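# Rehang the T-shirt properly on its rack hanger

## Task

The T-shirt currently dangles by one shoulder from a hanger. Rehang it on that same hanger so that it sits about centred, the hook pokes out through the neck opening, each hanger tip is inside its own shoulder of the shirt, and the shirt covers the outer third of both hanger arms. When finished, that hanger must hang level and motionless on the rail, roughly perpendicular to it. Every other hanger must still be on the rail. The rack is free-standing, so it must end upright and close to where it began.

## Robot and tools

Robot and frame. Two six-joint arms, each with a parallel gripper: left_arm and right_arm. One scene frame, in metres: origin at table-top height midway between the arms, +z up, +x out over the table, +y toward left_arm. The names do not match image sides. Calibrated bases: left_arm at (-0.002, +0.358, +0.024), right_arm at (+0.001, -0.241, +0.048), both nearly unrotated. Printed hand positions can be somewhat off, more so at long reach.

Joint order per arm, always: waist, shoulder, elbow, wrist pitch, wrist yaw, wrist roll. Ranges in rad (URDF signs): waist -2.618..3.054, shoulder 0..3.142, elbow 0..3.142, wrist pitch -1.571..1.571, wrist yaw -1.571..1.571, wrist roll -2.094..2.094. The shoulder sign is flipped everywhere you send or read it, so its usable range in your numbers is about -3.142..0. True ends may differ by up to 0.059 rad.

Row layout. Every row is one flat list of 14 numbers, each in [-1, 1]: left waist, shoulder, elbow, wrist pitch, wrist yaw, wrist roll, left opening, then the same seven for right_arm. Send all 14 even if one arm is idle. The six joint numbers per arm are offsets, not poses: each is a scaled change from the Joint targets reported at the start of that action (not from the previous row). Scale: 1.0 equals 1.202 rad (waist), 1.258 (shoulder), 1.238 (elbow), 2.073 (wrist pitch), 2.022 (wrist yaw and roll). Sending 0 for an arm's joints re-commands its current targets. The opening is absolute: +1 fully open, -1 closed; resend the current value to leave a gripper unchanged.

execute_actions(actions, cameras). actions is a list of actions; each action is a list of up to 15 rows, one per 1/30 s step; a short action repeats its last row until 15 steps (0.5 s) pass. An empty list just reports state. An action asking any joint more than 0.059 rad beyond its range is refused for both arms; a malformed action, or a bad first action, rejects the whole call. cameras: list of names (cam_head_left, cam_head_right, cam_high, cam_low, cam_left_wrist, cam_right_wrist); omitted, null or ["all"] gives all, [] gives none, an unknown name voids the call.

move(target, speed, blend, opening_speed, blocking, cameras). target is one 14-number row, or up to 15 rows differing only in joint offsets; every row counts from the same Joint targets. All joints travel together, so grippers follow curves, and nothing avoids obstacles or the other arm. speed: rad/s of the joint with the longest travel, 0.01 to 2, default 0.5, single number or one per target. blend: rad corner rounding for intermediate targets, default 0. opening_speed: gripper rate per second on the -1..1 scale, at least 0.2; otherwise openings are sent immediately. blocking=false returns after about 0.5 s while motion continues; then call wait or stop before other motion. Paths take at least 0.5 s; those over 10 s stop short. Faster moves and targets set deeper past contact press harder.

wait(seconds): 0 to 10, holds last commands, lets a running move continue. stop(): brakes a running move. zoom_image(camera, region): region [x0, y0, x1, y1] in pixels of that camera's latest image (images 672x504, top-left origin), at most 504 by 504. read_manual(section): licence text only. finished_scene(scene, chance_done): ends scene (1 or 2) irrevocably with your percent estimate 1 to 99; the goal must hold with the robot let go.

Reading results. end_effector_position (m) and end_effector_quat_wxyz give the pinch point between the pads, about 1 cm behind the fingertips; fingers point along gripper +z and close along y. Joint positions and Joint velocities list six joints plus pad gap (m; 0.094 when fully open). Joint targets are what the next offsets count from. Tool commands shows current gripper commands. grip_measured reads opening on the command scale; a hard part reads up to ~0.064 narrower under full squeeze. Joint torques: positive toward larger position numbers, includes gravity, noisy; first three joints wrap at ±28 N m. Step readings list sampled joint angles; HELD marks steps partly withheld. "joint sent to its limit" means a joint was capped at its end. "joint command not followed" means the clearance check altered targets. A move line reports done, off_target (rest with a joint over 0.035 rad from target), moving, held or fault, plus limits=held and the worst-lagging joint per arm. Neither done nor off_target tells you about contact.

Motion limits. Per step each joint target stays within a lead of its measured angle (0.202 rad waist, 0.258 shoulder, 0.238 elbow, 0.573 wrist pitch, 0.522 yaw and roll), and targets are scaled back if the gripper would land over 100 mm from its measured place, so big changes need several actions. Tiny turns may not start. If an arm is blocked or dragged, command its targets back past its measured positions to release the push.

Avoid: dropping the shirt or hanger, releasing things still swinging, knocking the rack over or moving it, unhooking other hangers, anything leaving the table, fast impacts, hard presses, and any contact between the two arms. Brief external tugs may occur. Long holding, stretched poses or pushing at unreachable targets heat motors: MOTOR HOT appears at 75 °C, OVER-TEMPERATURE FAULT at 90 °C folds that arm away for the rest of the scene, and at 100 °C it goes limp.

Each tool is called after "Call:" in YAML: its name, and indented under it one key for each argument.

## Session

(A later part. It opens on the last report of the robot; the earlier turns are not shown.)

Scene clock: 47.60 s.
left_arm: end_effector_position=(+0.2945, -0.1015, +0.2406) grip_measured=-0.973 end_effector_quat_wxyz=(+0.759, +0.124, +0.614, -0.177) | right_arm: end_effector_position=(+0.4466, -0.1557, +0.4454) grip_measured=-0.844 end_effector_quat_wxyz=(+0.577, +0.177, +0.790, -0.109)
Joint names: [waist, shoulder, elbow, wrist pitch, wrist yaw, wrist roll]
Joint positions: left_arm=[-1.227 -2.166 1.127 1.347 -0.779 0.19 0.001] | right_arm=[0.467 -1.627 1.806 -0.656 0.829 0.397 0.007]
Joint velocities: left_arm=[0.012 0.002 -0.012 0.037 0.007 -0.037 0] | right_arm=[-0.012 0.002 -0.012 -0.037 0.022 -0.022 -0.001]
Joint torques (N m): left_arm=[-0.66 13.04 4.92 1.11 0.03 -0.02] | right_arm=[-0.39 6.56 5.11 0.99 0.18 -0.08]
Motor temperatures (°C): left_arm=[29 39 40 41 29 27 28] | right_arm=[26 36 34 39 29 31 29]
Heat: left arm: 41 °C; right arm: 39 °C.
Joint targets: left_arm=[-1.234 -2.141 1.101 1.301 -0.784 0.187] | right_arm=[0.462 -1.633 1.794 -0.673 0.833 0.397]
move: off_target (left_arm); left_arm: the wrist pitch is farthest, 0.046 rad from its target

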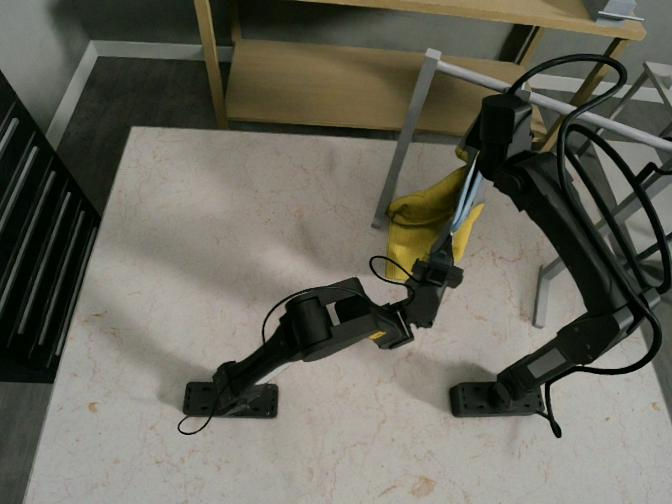

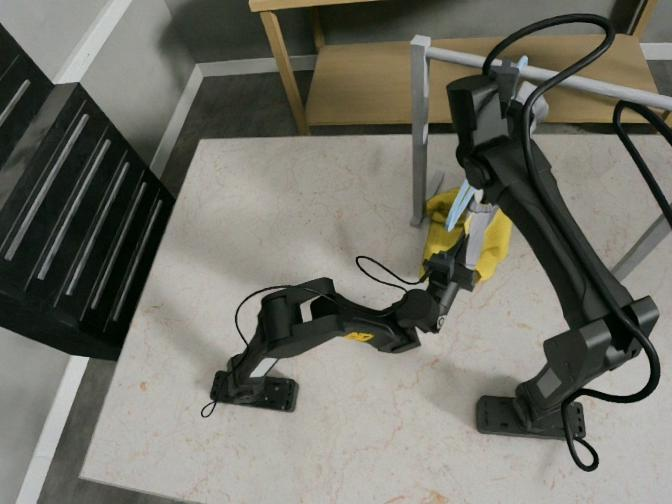

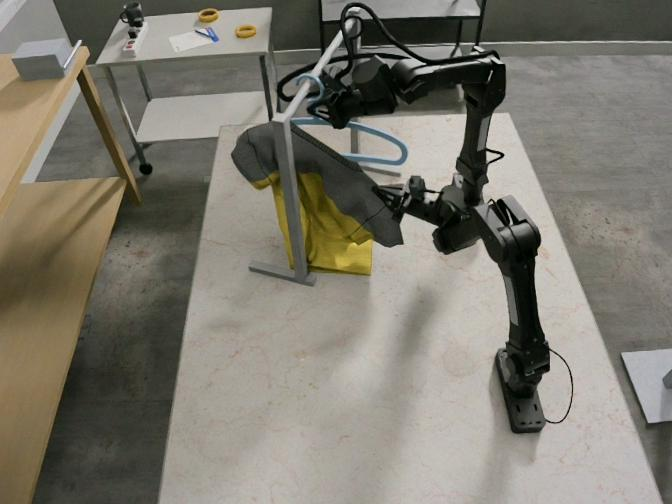

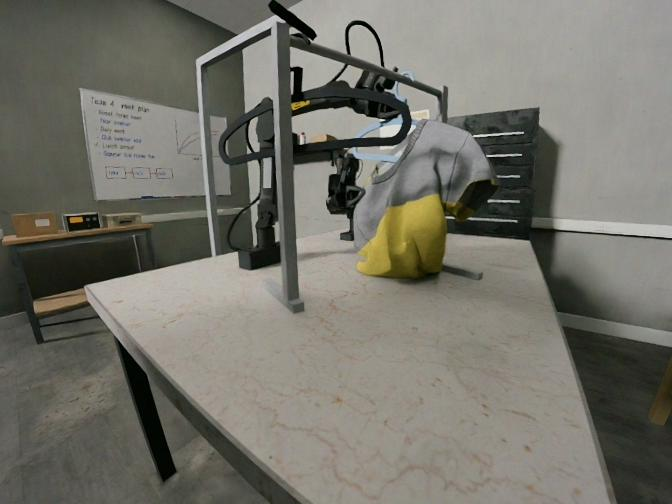

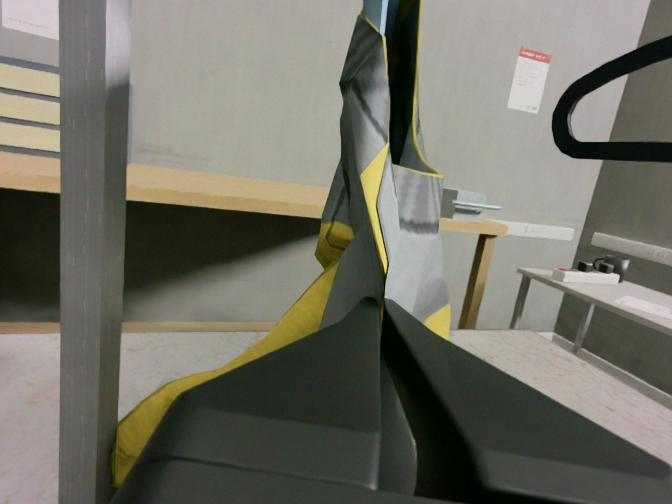

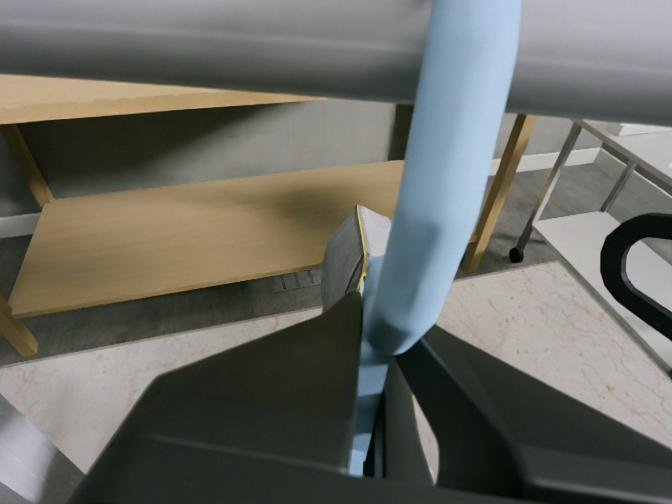

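Call:
move:
  target: [-0.1,0.173,-0.076,-0.08,-0.062,-0.009,-1,0,0,0,0,0,0,-0.95]
  speed: 0.3
  cameras: ["cam_high","cam_left_wrist","cam_low","cam_right_wrist"]

Call:
zoom_image:
  camera: "cam_high"
  region: [210, 60, 510, 290]

Scene clock: 49.27 s.
left_arm: end_effector_position=(+0.2413, -0.0882, +0.2784) grip_measured=-0.973 end_effector_quat_wxyz=(+0.741, +0.126, +0.635, -0.177) | right_arm: end_effector_position=(+0.4466, -0.1557, +0.4454) grip_measured=-0.844 end_effector_quat_wxyz=(+0.577, +0.177, +0.790, -0.109)
Joint names: [waist, shoulder, elbow, wrist pitch, wrist yaw, wrist roll]
Joint positions: left_arm=[-1.35 -1.947 1.032 1.18 -0.907 0.172 0.001] | right_arm=[0.467 -1.627 1.806 -0.656 0.829 0.397 0.007]
Joint velocities: left_arm=[0.002 0.002 -0.007 -0.051 0.007 -0.066 -0.001] | right_arm=[0.002 -0.002 -0.017 0.007 -0.066 0.007 0]
Joint torques (N m): left_arm=[-0.24 11.33 5.45 1.12 0.07 -0.1] | right_arm=[-0.38 6.57 5.07 0.99 0.17 -0.08]
Motor temperatures (°C): left_arm=[29 40 40 40 29 27 28] | right_arm=[26 36 34 39 29 31 29]
Heat: left arm: 40 °C; right arm: 39 °C.
Joint targets: left_arm=[-1.355 -1.923 1.007 1.136 -0.909 0.169] | right_arm=[0.462 -1.633 1.794 -0.673 0.833 0.397]
move: off_target (left_arm); left_arm: the wrist pitch is farthest, 0.045 rad from its target
Images, in order (width x height): cam_high 672x504, cam_low 672x504, cam_left_wrist 672x504, cam_right_wrist 672x504.

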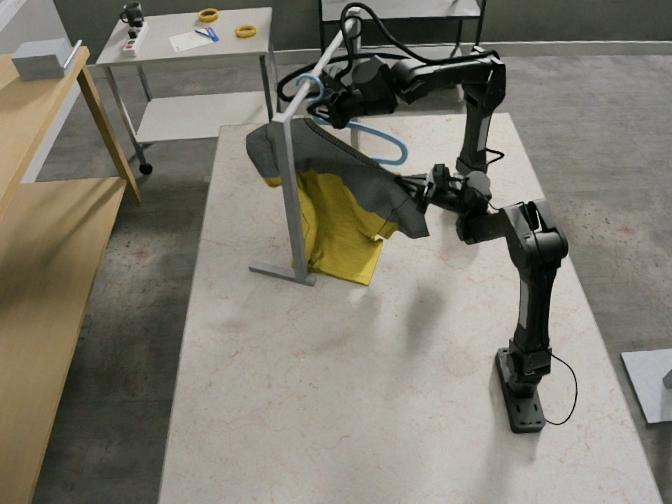

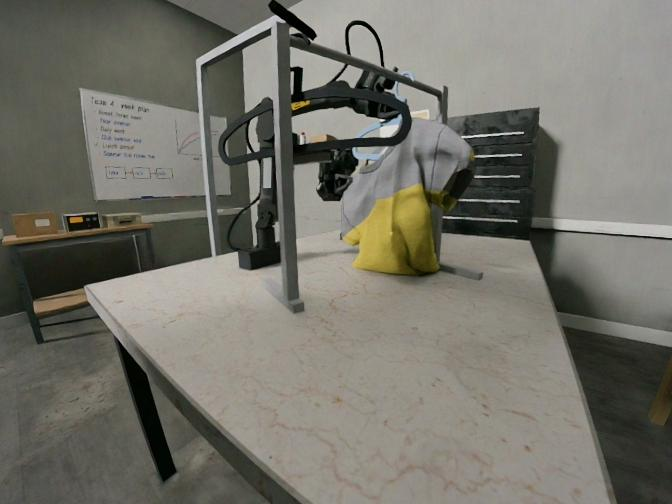

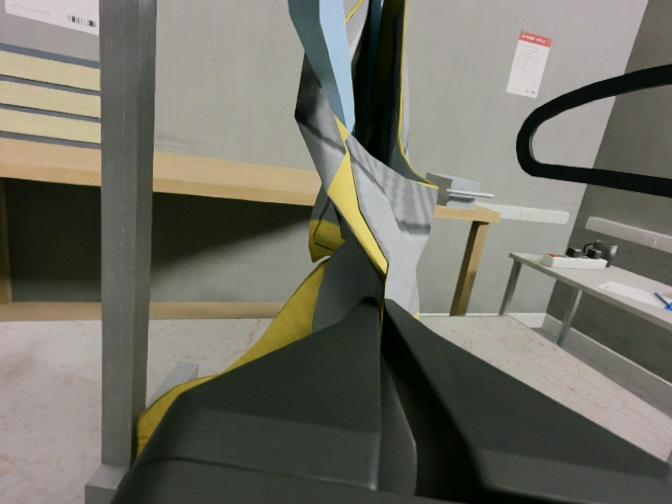

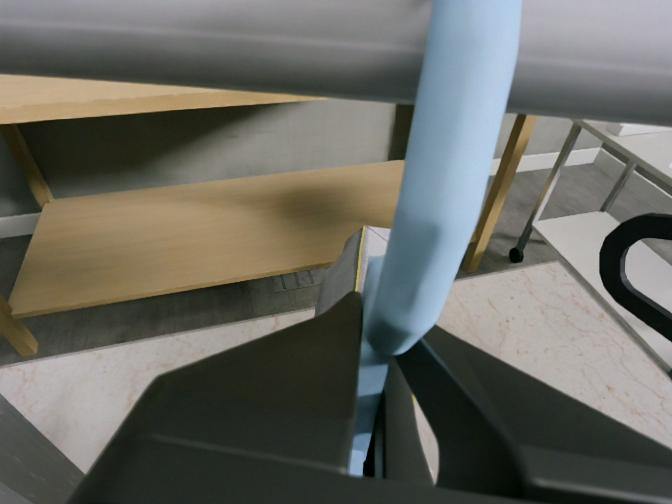

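Scaled by 1.680 from the camera's 672x504 image, which has a finer 960x720 frame.

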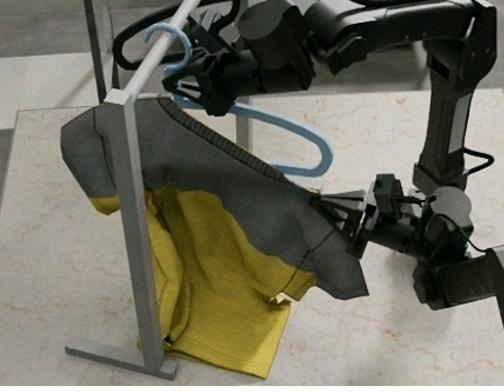

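Call:
move:
  target: [-0.135,0.22,-0.185,-0.045,-0.083,-0.007,-1,0,0,0,0,0,0,-0.95]
  speed: 0.25
  cameras: ["cam_high","cam_left_wrist","cam_low","cam_right_wrist"]

Call:
zoom_image:
  camera: "cam_high"
  region: [210, 60, 510, 290]

Scene clock: 51.27 s.
left_arm: end_effector_position=(+0.1821, -0.0331, +0.2952) grip_measured=-0.973 end_effector_quat_wxyz=(+0.725, +0.125, +0.655, -0.173) | right_arm: end_effector_position=(+0.4465, -0.1556, +0.4452) grip_measured=-0.844 end_effector_quat_wxyz=(+0.577, +0.177, +0.790, -0.110)
Joint names: [waist, shoulder, elbow, wrist pitch, wrist yaw, wrist roll]
Joint positions: left_arm=[-1.501 -1.667 0.807 1.091 -1.071 0.158 0.001] | right_arm=[0.467 -1.627 1.806 -0.657 0.829 0.397 0.007]
Joint velocities: left_arm=[0.002 -0.012 0.012 0.007 -0.037 -0.022 0] | right_arm=[-0.017 -0.012 -0.002 -0.037 -0.007 0.022 0]
Joint torques (N m): left_arm=[-1.36 8.62 5.41 1.03 0.04 -0.01] | right_arm=[-0.43 6.57 5.09 1.01 0.17 -0.07]
Motor temperatures (°C): left_arm=[29 40 39 40 29 27 29] | right_arm=[26 36 34 39 29 31 29]
Heat: left arm: 40 °C; right arm: 39 °C.
Joint targets: left_arm=[-1.517 -1.646 0.778 1.042 -1.077 0.155] | right_arm=[0.462 -1.633 1.794 -0.673 0.833 0.397]
move: off_target (left_arm); left_arm: the wrist pitch is farthest, 0.048 rad from its target
Images, in order (width x height): cam_high 672x504, cam_low 672x504, cam_left_wrist 672x504, cam_right_wrist 672x504.

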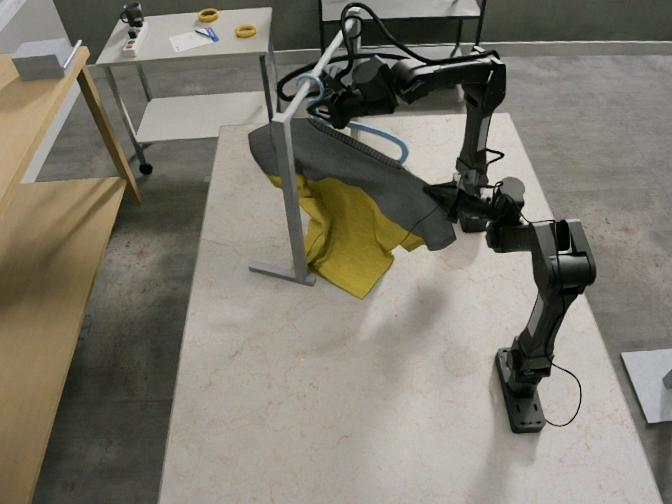

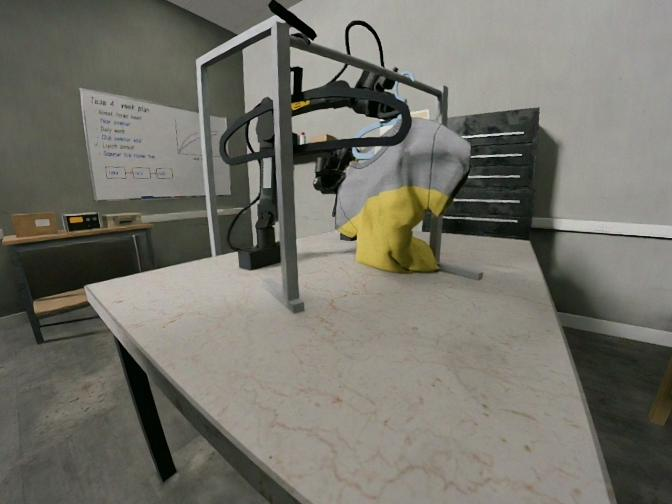

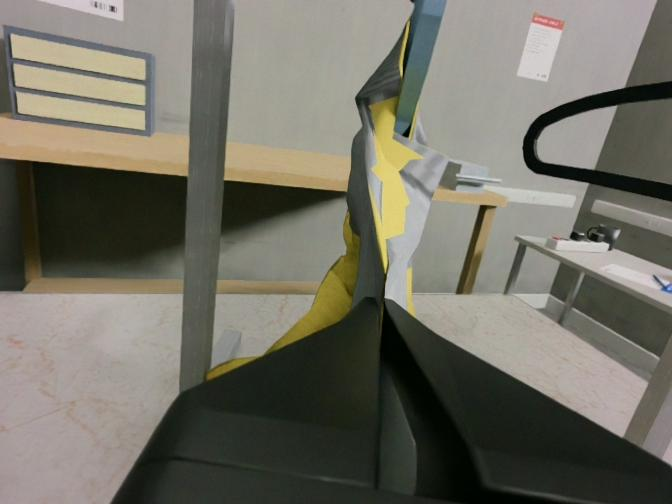

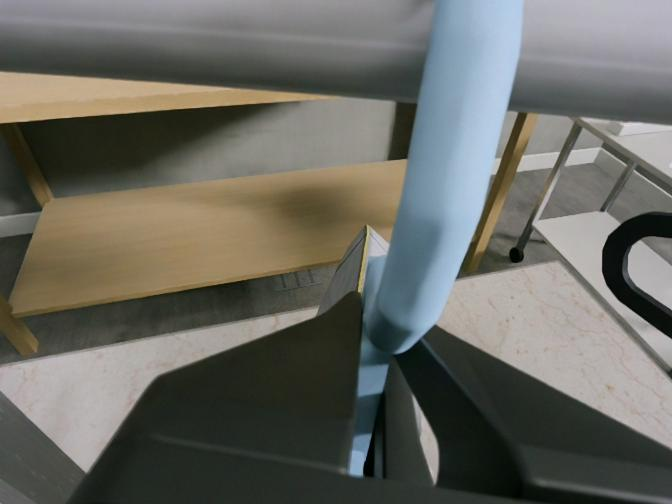

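Scaled by 1.680 from the camera's 672x504 image, which has a finer 960x720 frame.

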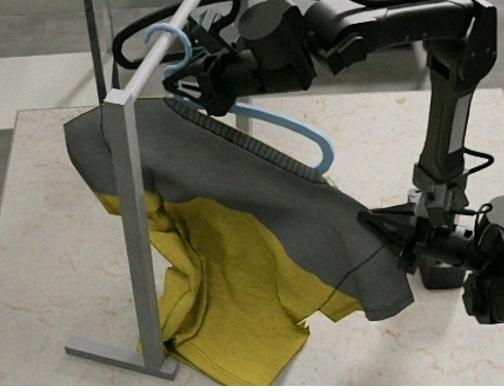

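Call:
move:
  target: [-0.023,0.0986,0.12,-0.131,-0.014,0,-1,0,0,0,0,0,0,-0.95]
  speed: 0.2
  cameras: ["cam_high","cam_left_wrist","cam_low","cam_right_wrist"]

Call:
zoom_image:
  camera: "cam_high"
  region: [210, 60, 510, 290]

Scene clock: 53.63 s.
left_arm: end_effector_position=(+0.1738, -0.0297, +0.3323) grip_measured=-0.973 end_effector_quat_wxyz=(+0.717, +0.145, +0.665, -0.151) | right_arm: end_effector_position=(+0.4465, -0.1556, +0.4452) grip_measured=-0.844 end_effector_quat_wxyz=(+0.577, +0.177, +0.790, -0.110)
Joint names: [waist, shoulder, elbow, wrist pitch, wrist yaw, wrist roll]
Joint positions: left_arm=[-1.528 -1.547 0.901 0.812 -1.103 0.157 0.001] | right_arm=[0.467 -1.627 1.806 -0.657 0.829 0.397 0.007]
Joint velocities: left_arm=[0.002 0.012 -0.007 0.022 0.081 -0.007 -0.001] | right_arm=[-0.007 -0.032 0.012 -0.037 -0.037 -0.007 0]
Joint torques (N m): left_arm=[-1.46 8.34 11.11 1.15 0 -0.03] | right_arm=[-0.43 6.53 5.08 1.01 0.17 -0.08]
Motor temperatures (°C): left_arm=[29 40 40 40 29 27 29] | right_arm=[26 36 34 39 29 31 29]
Heat: left arm: 40 °C; right arm: 39 °C.
Joint targets: left_arm=[-1.545 -1.522 0.927 0.771 -1.105 0.155] | right_arm=[0.462 -1.633 1.794 -0.673 0.833 0.397]
move: off_target (left_arm); left_arm: the wrist pitch is farthest, 0.042 rad from its target
Images, in order (width x height): cam_high 672x504, cam_low 672x504, cam_left_wrist 672x504, cam_right_wrist 672x504.

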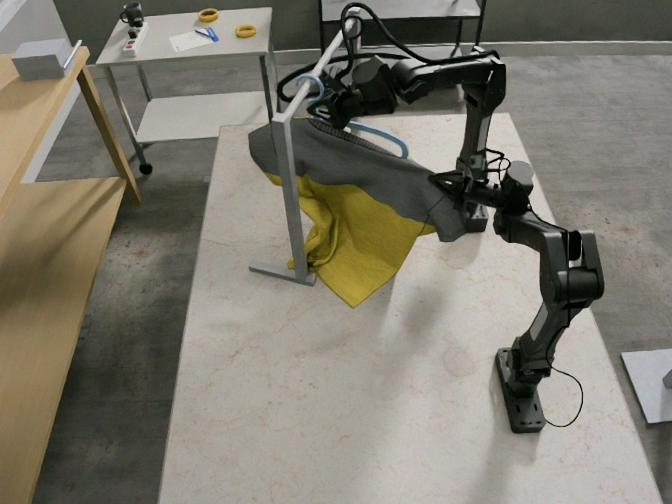

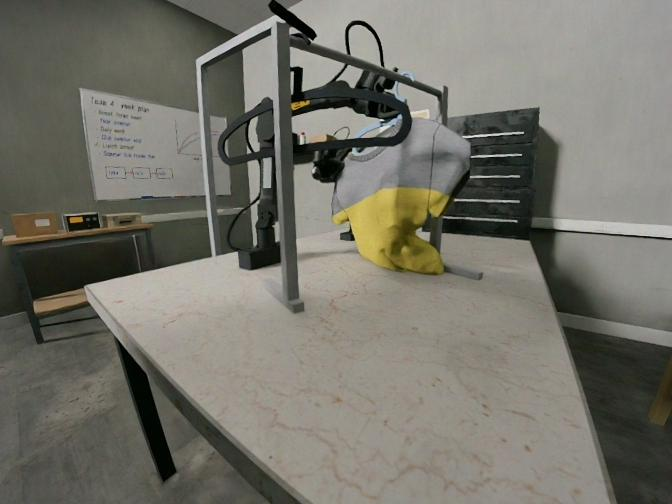

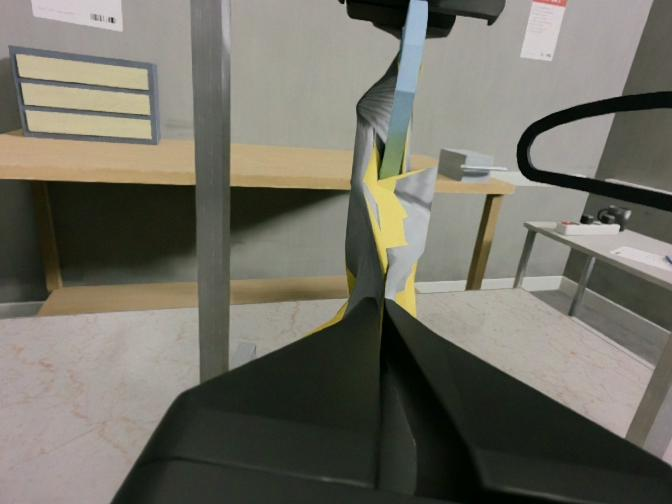

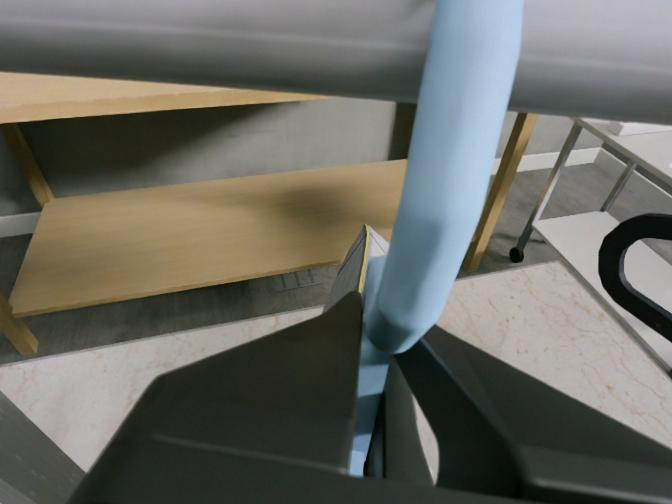

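Scaled by 1.680 from the camera's 672x504 image, which has a finer 960x720 frame.

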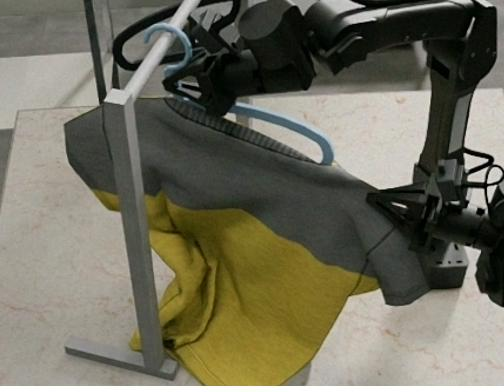

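Call:
zoom_image:
  camera: "cam_left_wrist"
  region: [300, 0, 500, 320]

Scaled by 1.575 from the camera's 672x504 image, which has a finer 960x720 frame.

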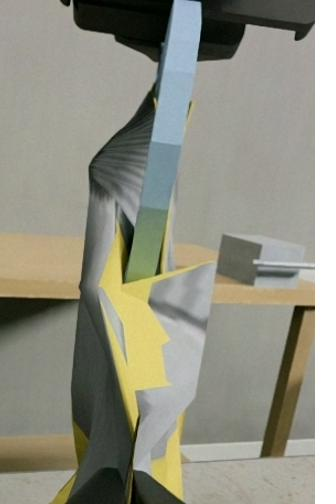

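Call:
move:
  target: [-0.0277,0.0594,0.21,-0.162,-0.0177,0,-1,0,0,0,0,0,0,-0.95]
  speed: 0.2
  cameras: ["cam_high","cam_left_wrist","cam_low","cam_right_wrist"]

Call:
zoom_image:
  camera: "cam_high"
  region: [210, 60, 510, 290]

Call:
zoom_image:
  camera: "cam_left_wrist"
  region: [250, 0, 550, 340]

Scene clock: 56.33 s.
left_arm: end_effector_position=(+0.1644, -0.0308, +0.4052) grip_measured=-0.973 end_effector_quat_wxyz=(+0.714, +0.151, +0.669, -0.141) | right_arm: end_effector_position=(+0.4464, -0.1554, +0.4452) grip_measured=-0.844 end_effector_quat_wxyz=(+0.577, +0.177, +0.790, -0.109)
Joint names: [waist, shoulder, elbow, wrist pitch, wrist yaw, wrist roll]
Joint positions: left_arm=[-1.559 -1.478 1.153 0.467 -1.141 0.157 0.001] | right_arm=[0.468 -1.627 1.806 -0.657 0.829 0.397 0.007]
Joint velocities: left_arm=[0.007 -0.002 -0.012 -0.037 -0.022 -0.022 0] | right_arm=[-0.017 0.012 0.012 -0.037 -0.051 -0.007 0]
Joint torques (N m): left_arm=[-1.77 8.62 12.31 1.19 0 -0.06] | right_arm=[-0.46 6.56 5.08 1 0.17 -0.07]
Motor temperatures (°C): left_arm=[29 40 40 40 29 27 29] | right_arm=[26 36 34 39 29 31 29]
Heat: left arm: 40 °C; right arm: 39 °C.
Joint targets: left_arm=[-1.578 -1.448 1.186 0.435 -1.141 0.155] | right_arm=[0.462 -1.633 1.794 -0.673 0.833 0.397]
move: done
Images, in order (width x height): cam_high 672x504, cam_low 672x504, cam_left_wrist 672x504, cam_right_wrist 672x504.

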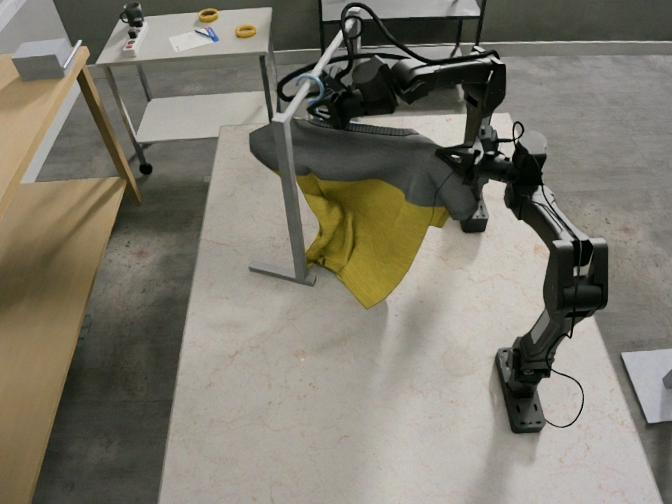

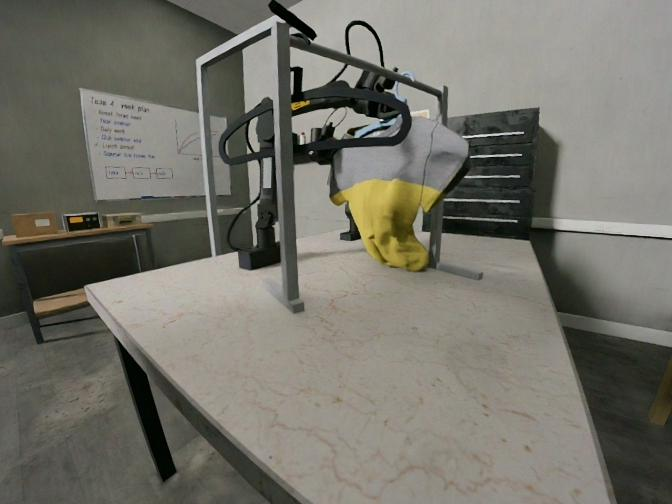

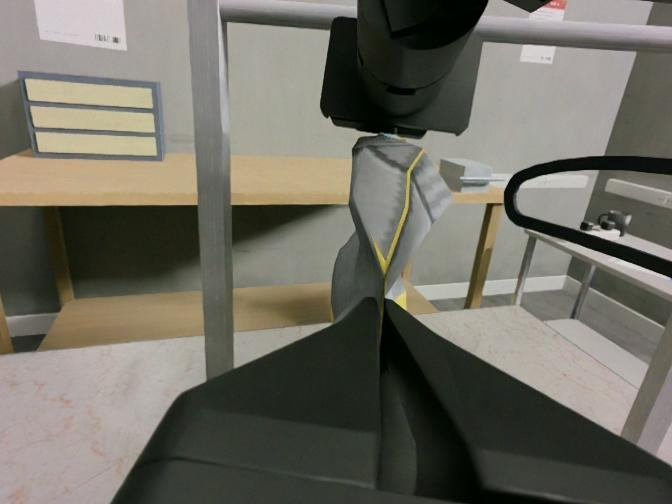

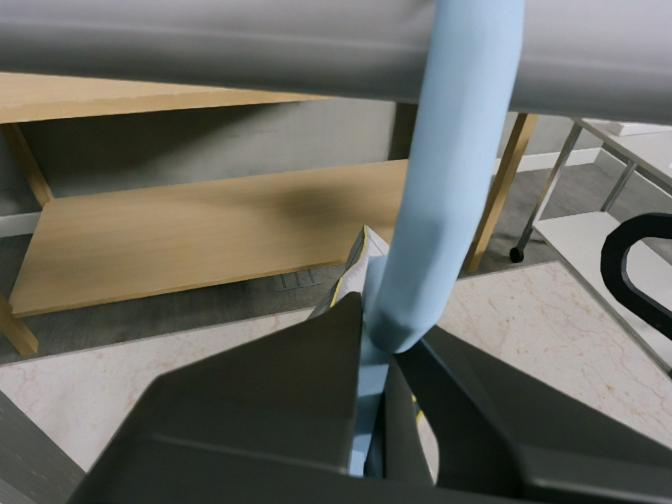

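Scaled by 1.680 from the camera's 672x504 image, which has a finer 960x720 frame.

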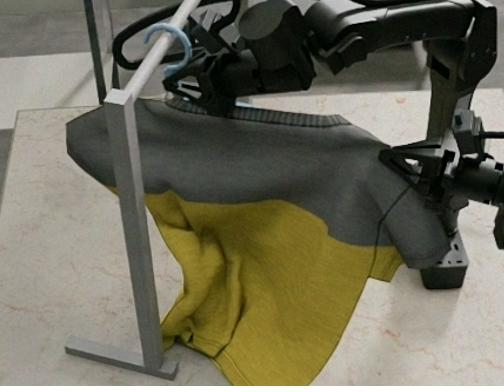

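Scaled by 1.482 from the camera's 672x504 image, which has a finer 960x720 frame.

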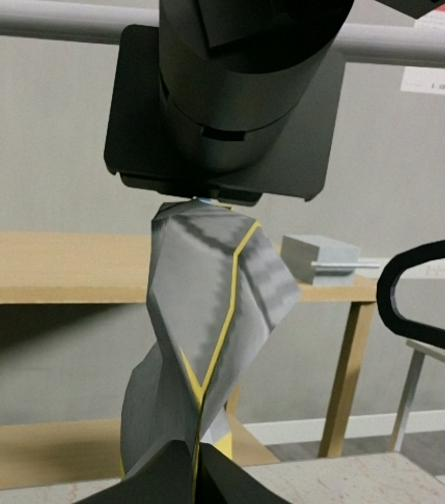

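Call:
execute_actions:
  actions: []
  cameras: ["cam_high","cam_left_wrist","cam_low"]

Call:
zoom_image:
  camera: "cam_high"
  region: [210, 60, 510, 290]

Scene clock: 57.10 s.
left_arm: end_effector_position=(+0.1644, -0.0308, +0.4050) grip_measured=-0.973 end_effector_quat_wxyz=(+0.714, +0.152, +0.669, -0.141) | right_arm: end_effector_position=(+0.4464, -0.1554, +0.4452) grip_measured=-0.844 end_effector_quat_wxyz=(+0.577, +0.177, +0.790, -0.109)
Joint names: [waist, shoulder, elbow, wrist pitch, wrist yaw, wrist roll]
Joint positions: left_arm=[-1.559 -1.478 1.153 0.465 -1.141 0.157 0.001] | right_arm=[0.468 -1.627 1.806 -0.657 0.829 0.397 0.007]
Joint velocities: left_arm=[-0.007 0.007 -0.007 0.007 -0.095 -0.095 -0.002] | right_arm=[-0.012 0.007 -0.012 -0.007 0.081 -0.051 0]
Joint torques (N m): left_arm=[-1.52 8.55 12.27 1.16 0.03 -0.08] | right_arm=[-0.44 6.54 5.09 1 0.17 -0.08]
Motor temperatures (°C): left_arm=[29 40 40 40 29 27 29] | right_arm=[26 36 34 39 29 31 29]
Heat: left arm: 40 °C; right arm: 39 °C.
Joint targets: left_arm=[-1.578 -1.448 1.186 0.435 -1.141 0.155] | right_arm=[0.462 -1.633 1.794 -0.673 0.833 0.397]
Tool commands: left_gripper/opening=-1.0 right_gripper/opening=-0.95
Images, in order (width x height): cam_high 672x504, cam_low 672x504, cam_left_wrist 672x504.

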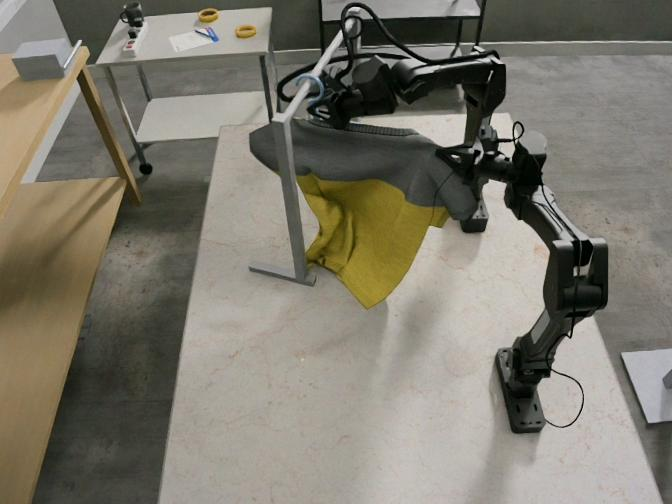

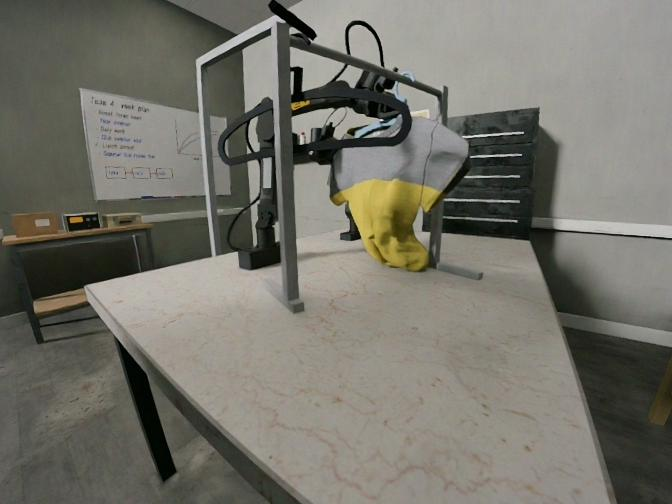

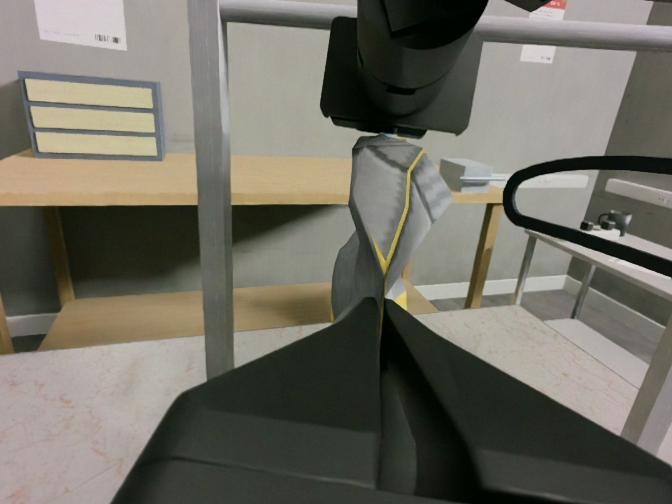

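Scaled by 1.680 from the camera's 672x504 image, which has a finer 960x720 frame.

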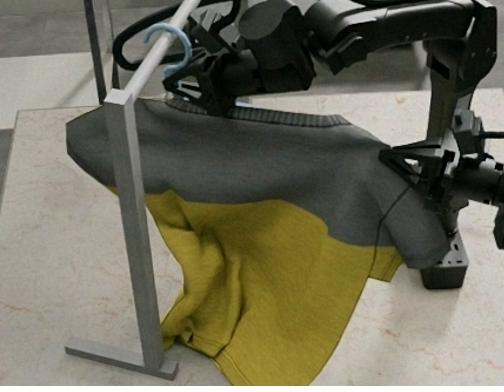

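Call:
zoom_image:
  camera: "cam_left_wrist"
  region: [310, 100, 470, 340]

Call:
zoom_image:
  camera: "cam_low"
  region: [300, 60, 500, 290]

Scaled by 2.100 from the camera's 672x504 image, which has a finer 960x720 frame.

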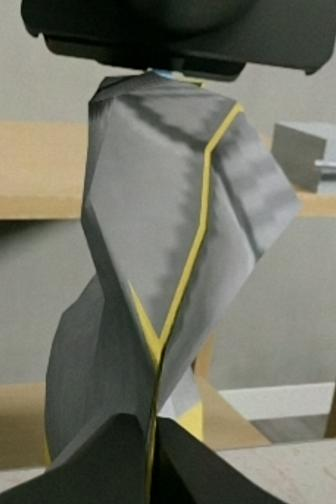

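Scaled by 2.191 from the camera's 672x504 image, which has a finer 960x720 frame.

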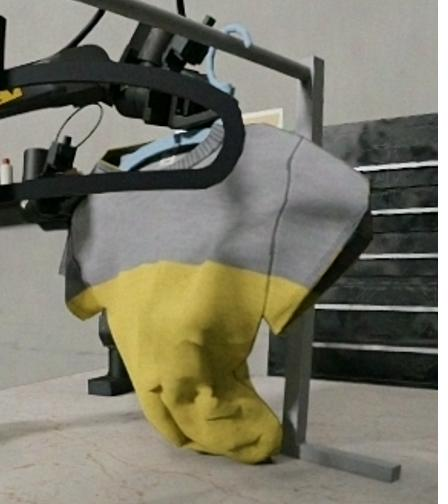

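Call:
move:
  target: [0.162,-0.111,0.147,-0.02,0.094,-0.012,-1,0,0,0,0,0,0,-0.95]
  speed: 0.2
  cameras: ["cam_high","cam_left_wrist","cam_low"]

Call:
zoom_image:
  camera: "cam_high"
  region: [210, 60, 510, 290]

Call:
zoom_image:
  camera: "cam_low"
  region: [300, 60, 500, 290]

Call:
zoom_image:
  camera: "cam_left_wrist"
  region: [230, 100, 530, 340]

Scene clock: 59.67 s.
left_arm: end_effector_position=(+0.2232, -0.0481, +0.4408) grip_measured=-0.973 end_effector_quat_wxyz=(+0.727, +0.128, +0.656, -0.161) | right_arm: end_effector_position=(+0.4464, -0.1554, +0.4452) grip_measured=-0.844 end_effector_quat_wxyz=(+0.577, +0.177, +0.790, -0.109)
Joint names: [waist, shoulder, elbow, wrist pitch, wrist yaw, wrist roll]
Joint positions: left_arm=[-1.386 -1.569 1.333 0.427 -0.97 0.134 0.001] | right_arm=[0.468 -1.627 1.806 -0.657 0.829 0.397 0.007]
Joint velocities: left_arm=[-0.002 -0.007 0.012 0.051 0.022 -0.037 0] | right_arm=[0.002 0.012 0.002 0.051 0.066 -0.022 -0.001]
Joint torques (N m): left_arm=[0.08 5.52 12.48 1.23 0.27 -0.07] | right_arm=[-0.44 6.54 5.11 1 0.17 -0.07]
Motor temperatures (°C): left_arm=[29 39 40 40 29 27 29] | right_arm=[26 36 34 39 29 31 29]
Heat: left arm: 40 °C; right arm: 39 °C.
Joint targets: left_arm=[-1.383 -1.587 1.369 0.393 -0.951 0.131] | right_arm=[0.462 -1.633 1.794 -0.673 0.833 0.397]
move: done
Images, in order (width x height): cam_high 672x504, cam_low 672x504, cam_left_wrist 672x504.

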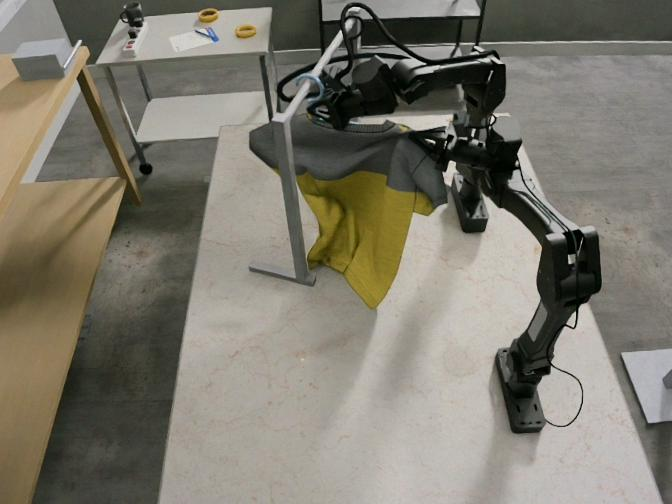

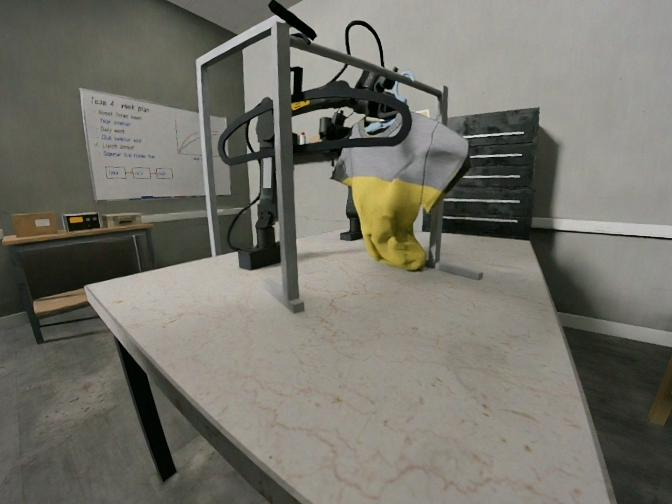

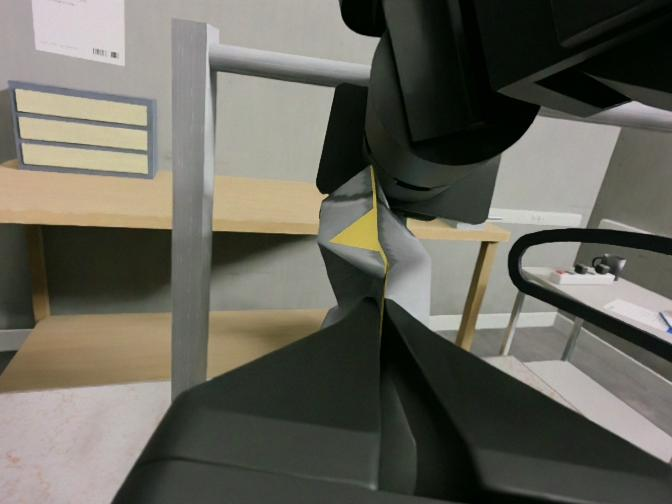

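Scaled by 1.680 from the camera's 672x504 image, which has a finer 960x720 frame.

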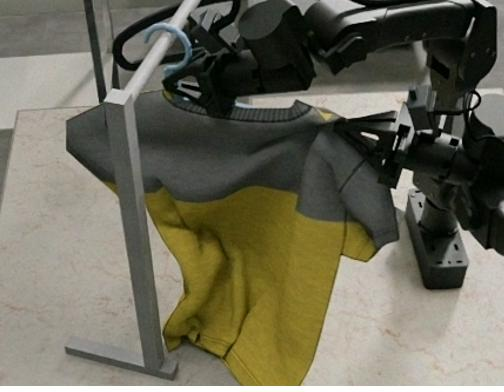

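Scaled by 2.191 from the camera's 672x504 image, which has a finer 960x720 frame.

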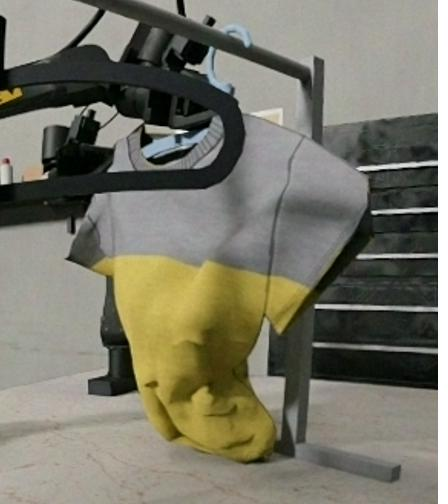

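Scaled by 1.680 from the camera's 672x504 image, which has a finer 960x720 frame.

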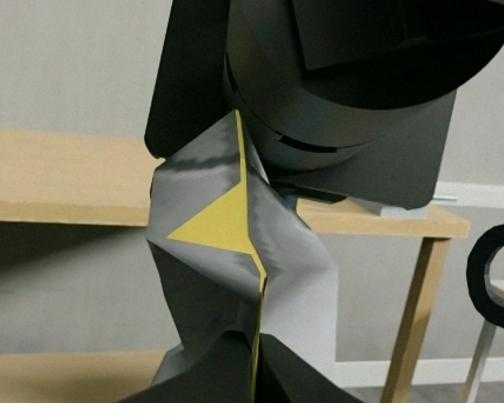

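Call:
move:
  target: [0.06,-0.084,0.01,0.01,0.02,0,-1,0,0,0,0,0,0,-0.95]
  speed: 0.15
  cameras: ["cam_high","cam_left_wrist","cam_low"]

Call:
zoom_image:
  camera: "cam_high"
  region: [210, 60, 510, 290]

Call:
zoom_image:
  camera: "cam_low"
  region: [300, 60, 500, 290]

Call:
zoom_image:
  camera: "cam_left_wrist"
  region: [230, 100, 530, 340]

Scene clock: 63.37 s.
left_arm: end_effector_position=(+0.2505, -0.0669, +0.4139) grip_measured=-0.973 end_effector_quat_wxyz=(+0.721, +0.148, +0.663, -0.137) | right_arm: end_effector_position=(+0.4470, -0.1577, +0.4448) grip_measured=-0.844 end_effector_quat_wxyz=(+0.576, +0.177, +0.790, -0.113)
Joint names: [waist, shoulder, elbow, wrist pitch, wrist yaw, wrist roll]
Joint positions: left_arm=[-1.324 -1.661 1.362 0.427 -0.916 0.134 0.001] | right_arm=[0.463 -1.628 1.806 -0.657 0.83 0.394 0.007]
Joint velocities: left_arm=[-0.007 -0.007 0.002 -0.007 0.022 -0.11 0] | right_arm=[-0.007 0.017 -0.007 -0.007 0.037 -0.022 -0.001]
Joint torques (N m): left_arm=[1.21 5.37 11.08 1.53 0.09 -0.03] | right_arm=[-0.06 6.69 5.11 1 0.16 -0.04]
Motor temperatures (°C): left_arm=[29 39 40 39 29 27 29] | right_arm=[26 36 34 38 29 31 30]
Heat: left arm: 40 °C; right arm: 38 °C.
Joint targets: left_arm=[-1.311 -1.693 1.381 0.414 -0.911 0.131] | right_arm=[0.462 -1.633 1.794 -0.673 0.833 0.397]
move: done
Images, in order (width x height): cam_high 672x504, cam_low 672x504, cam_left_wrist 672x504.

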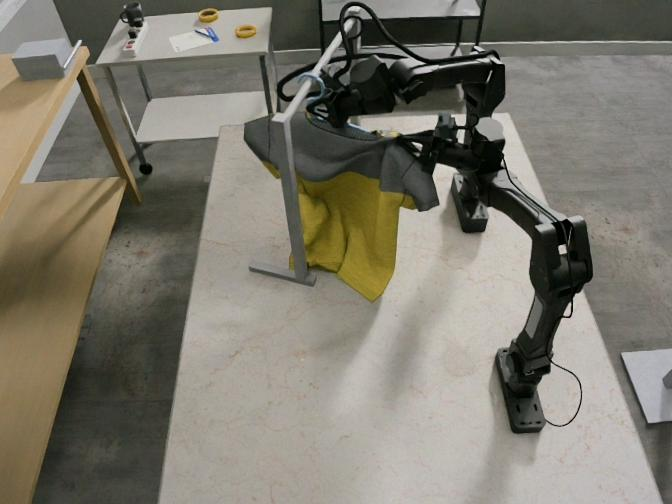

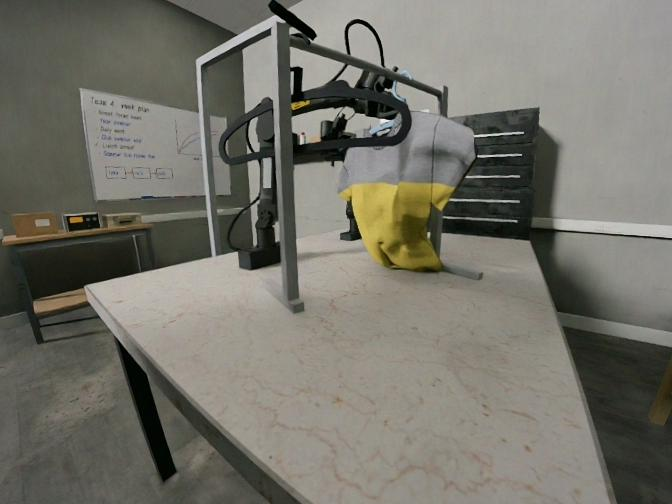

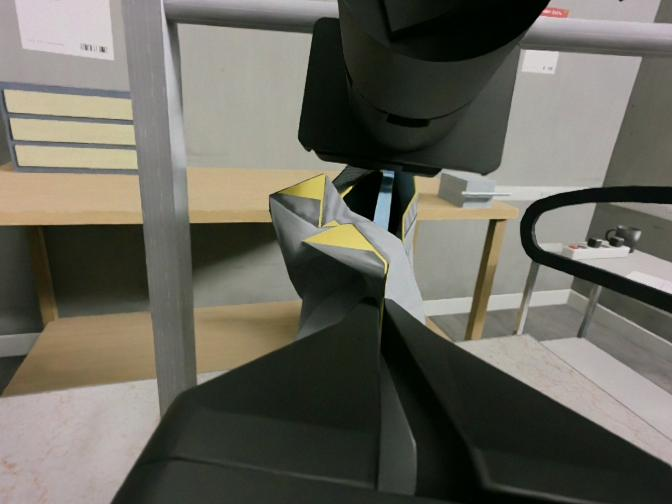

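Scaled by 1.680 from the camera's 672x504 image, which has a finer 960x720 frame.

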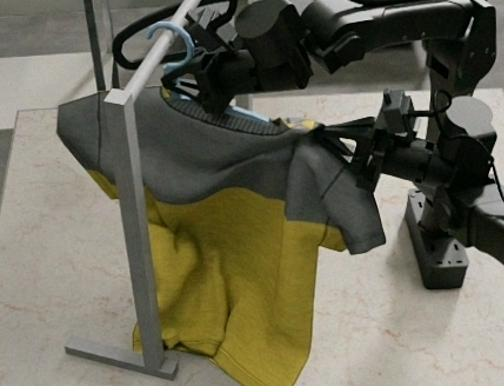

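Scaled by 2.191 from the camera's 672x504 image, which has a finer 960x720 frame.

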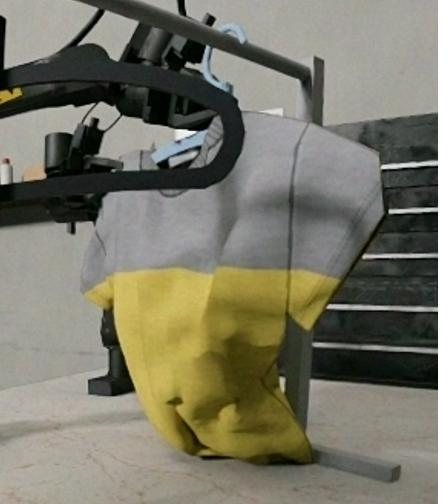

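Scaled by 1.680 from the camera's 672x504 image, which has a finer 960x720 frame.

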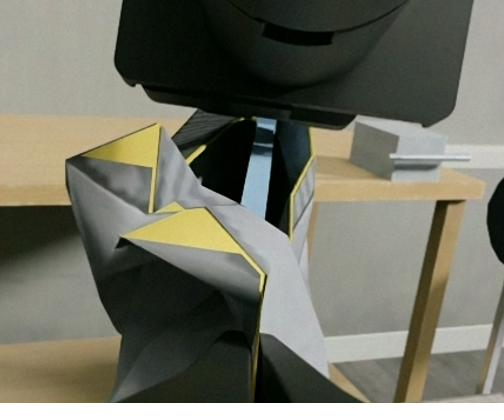

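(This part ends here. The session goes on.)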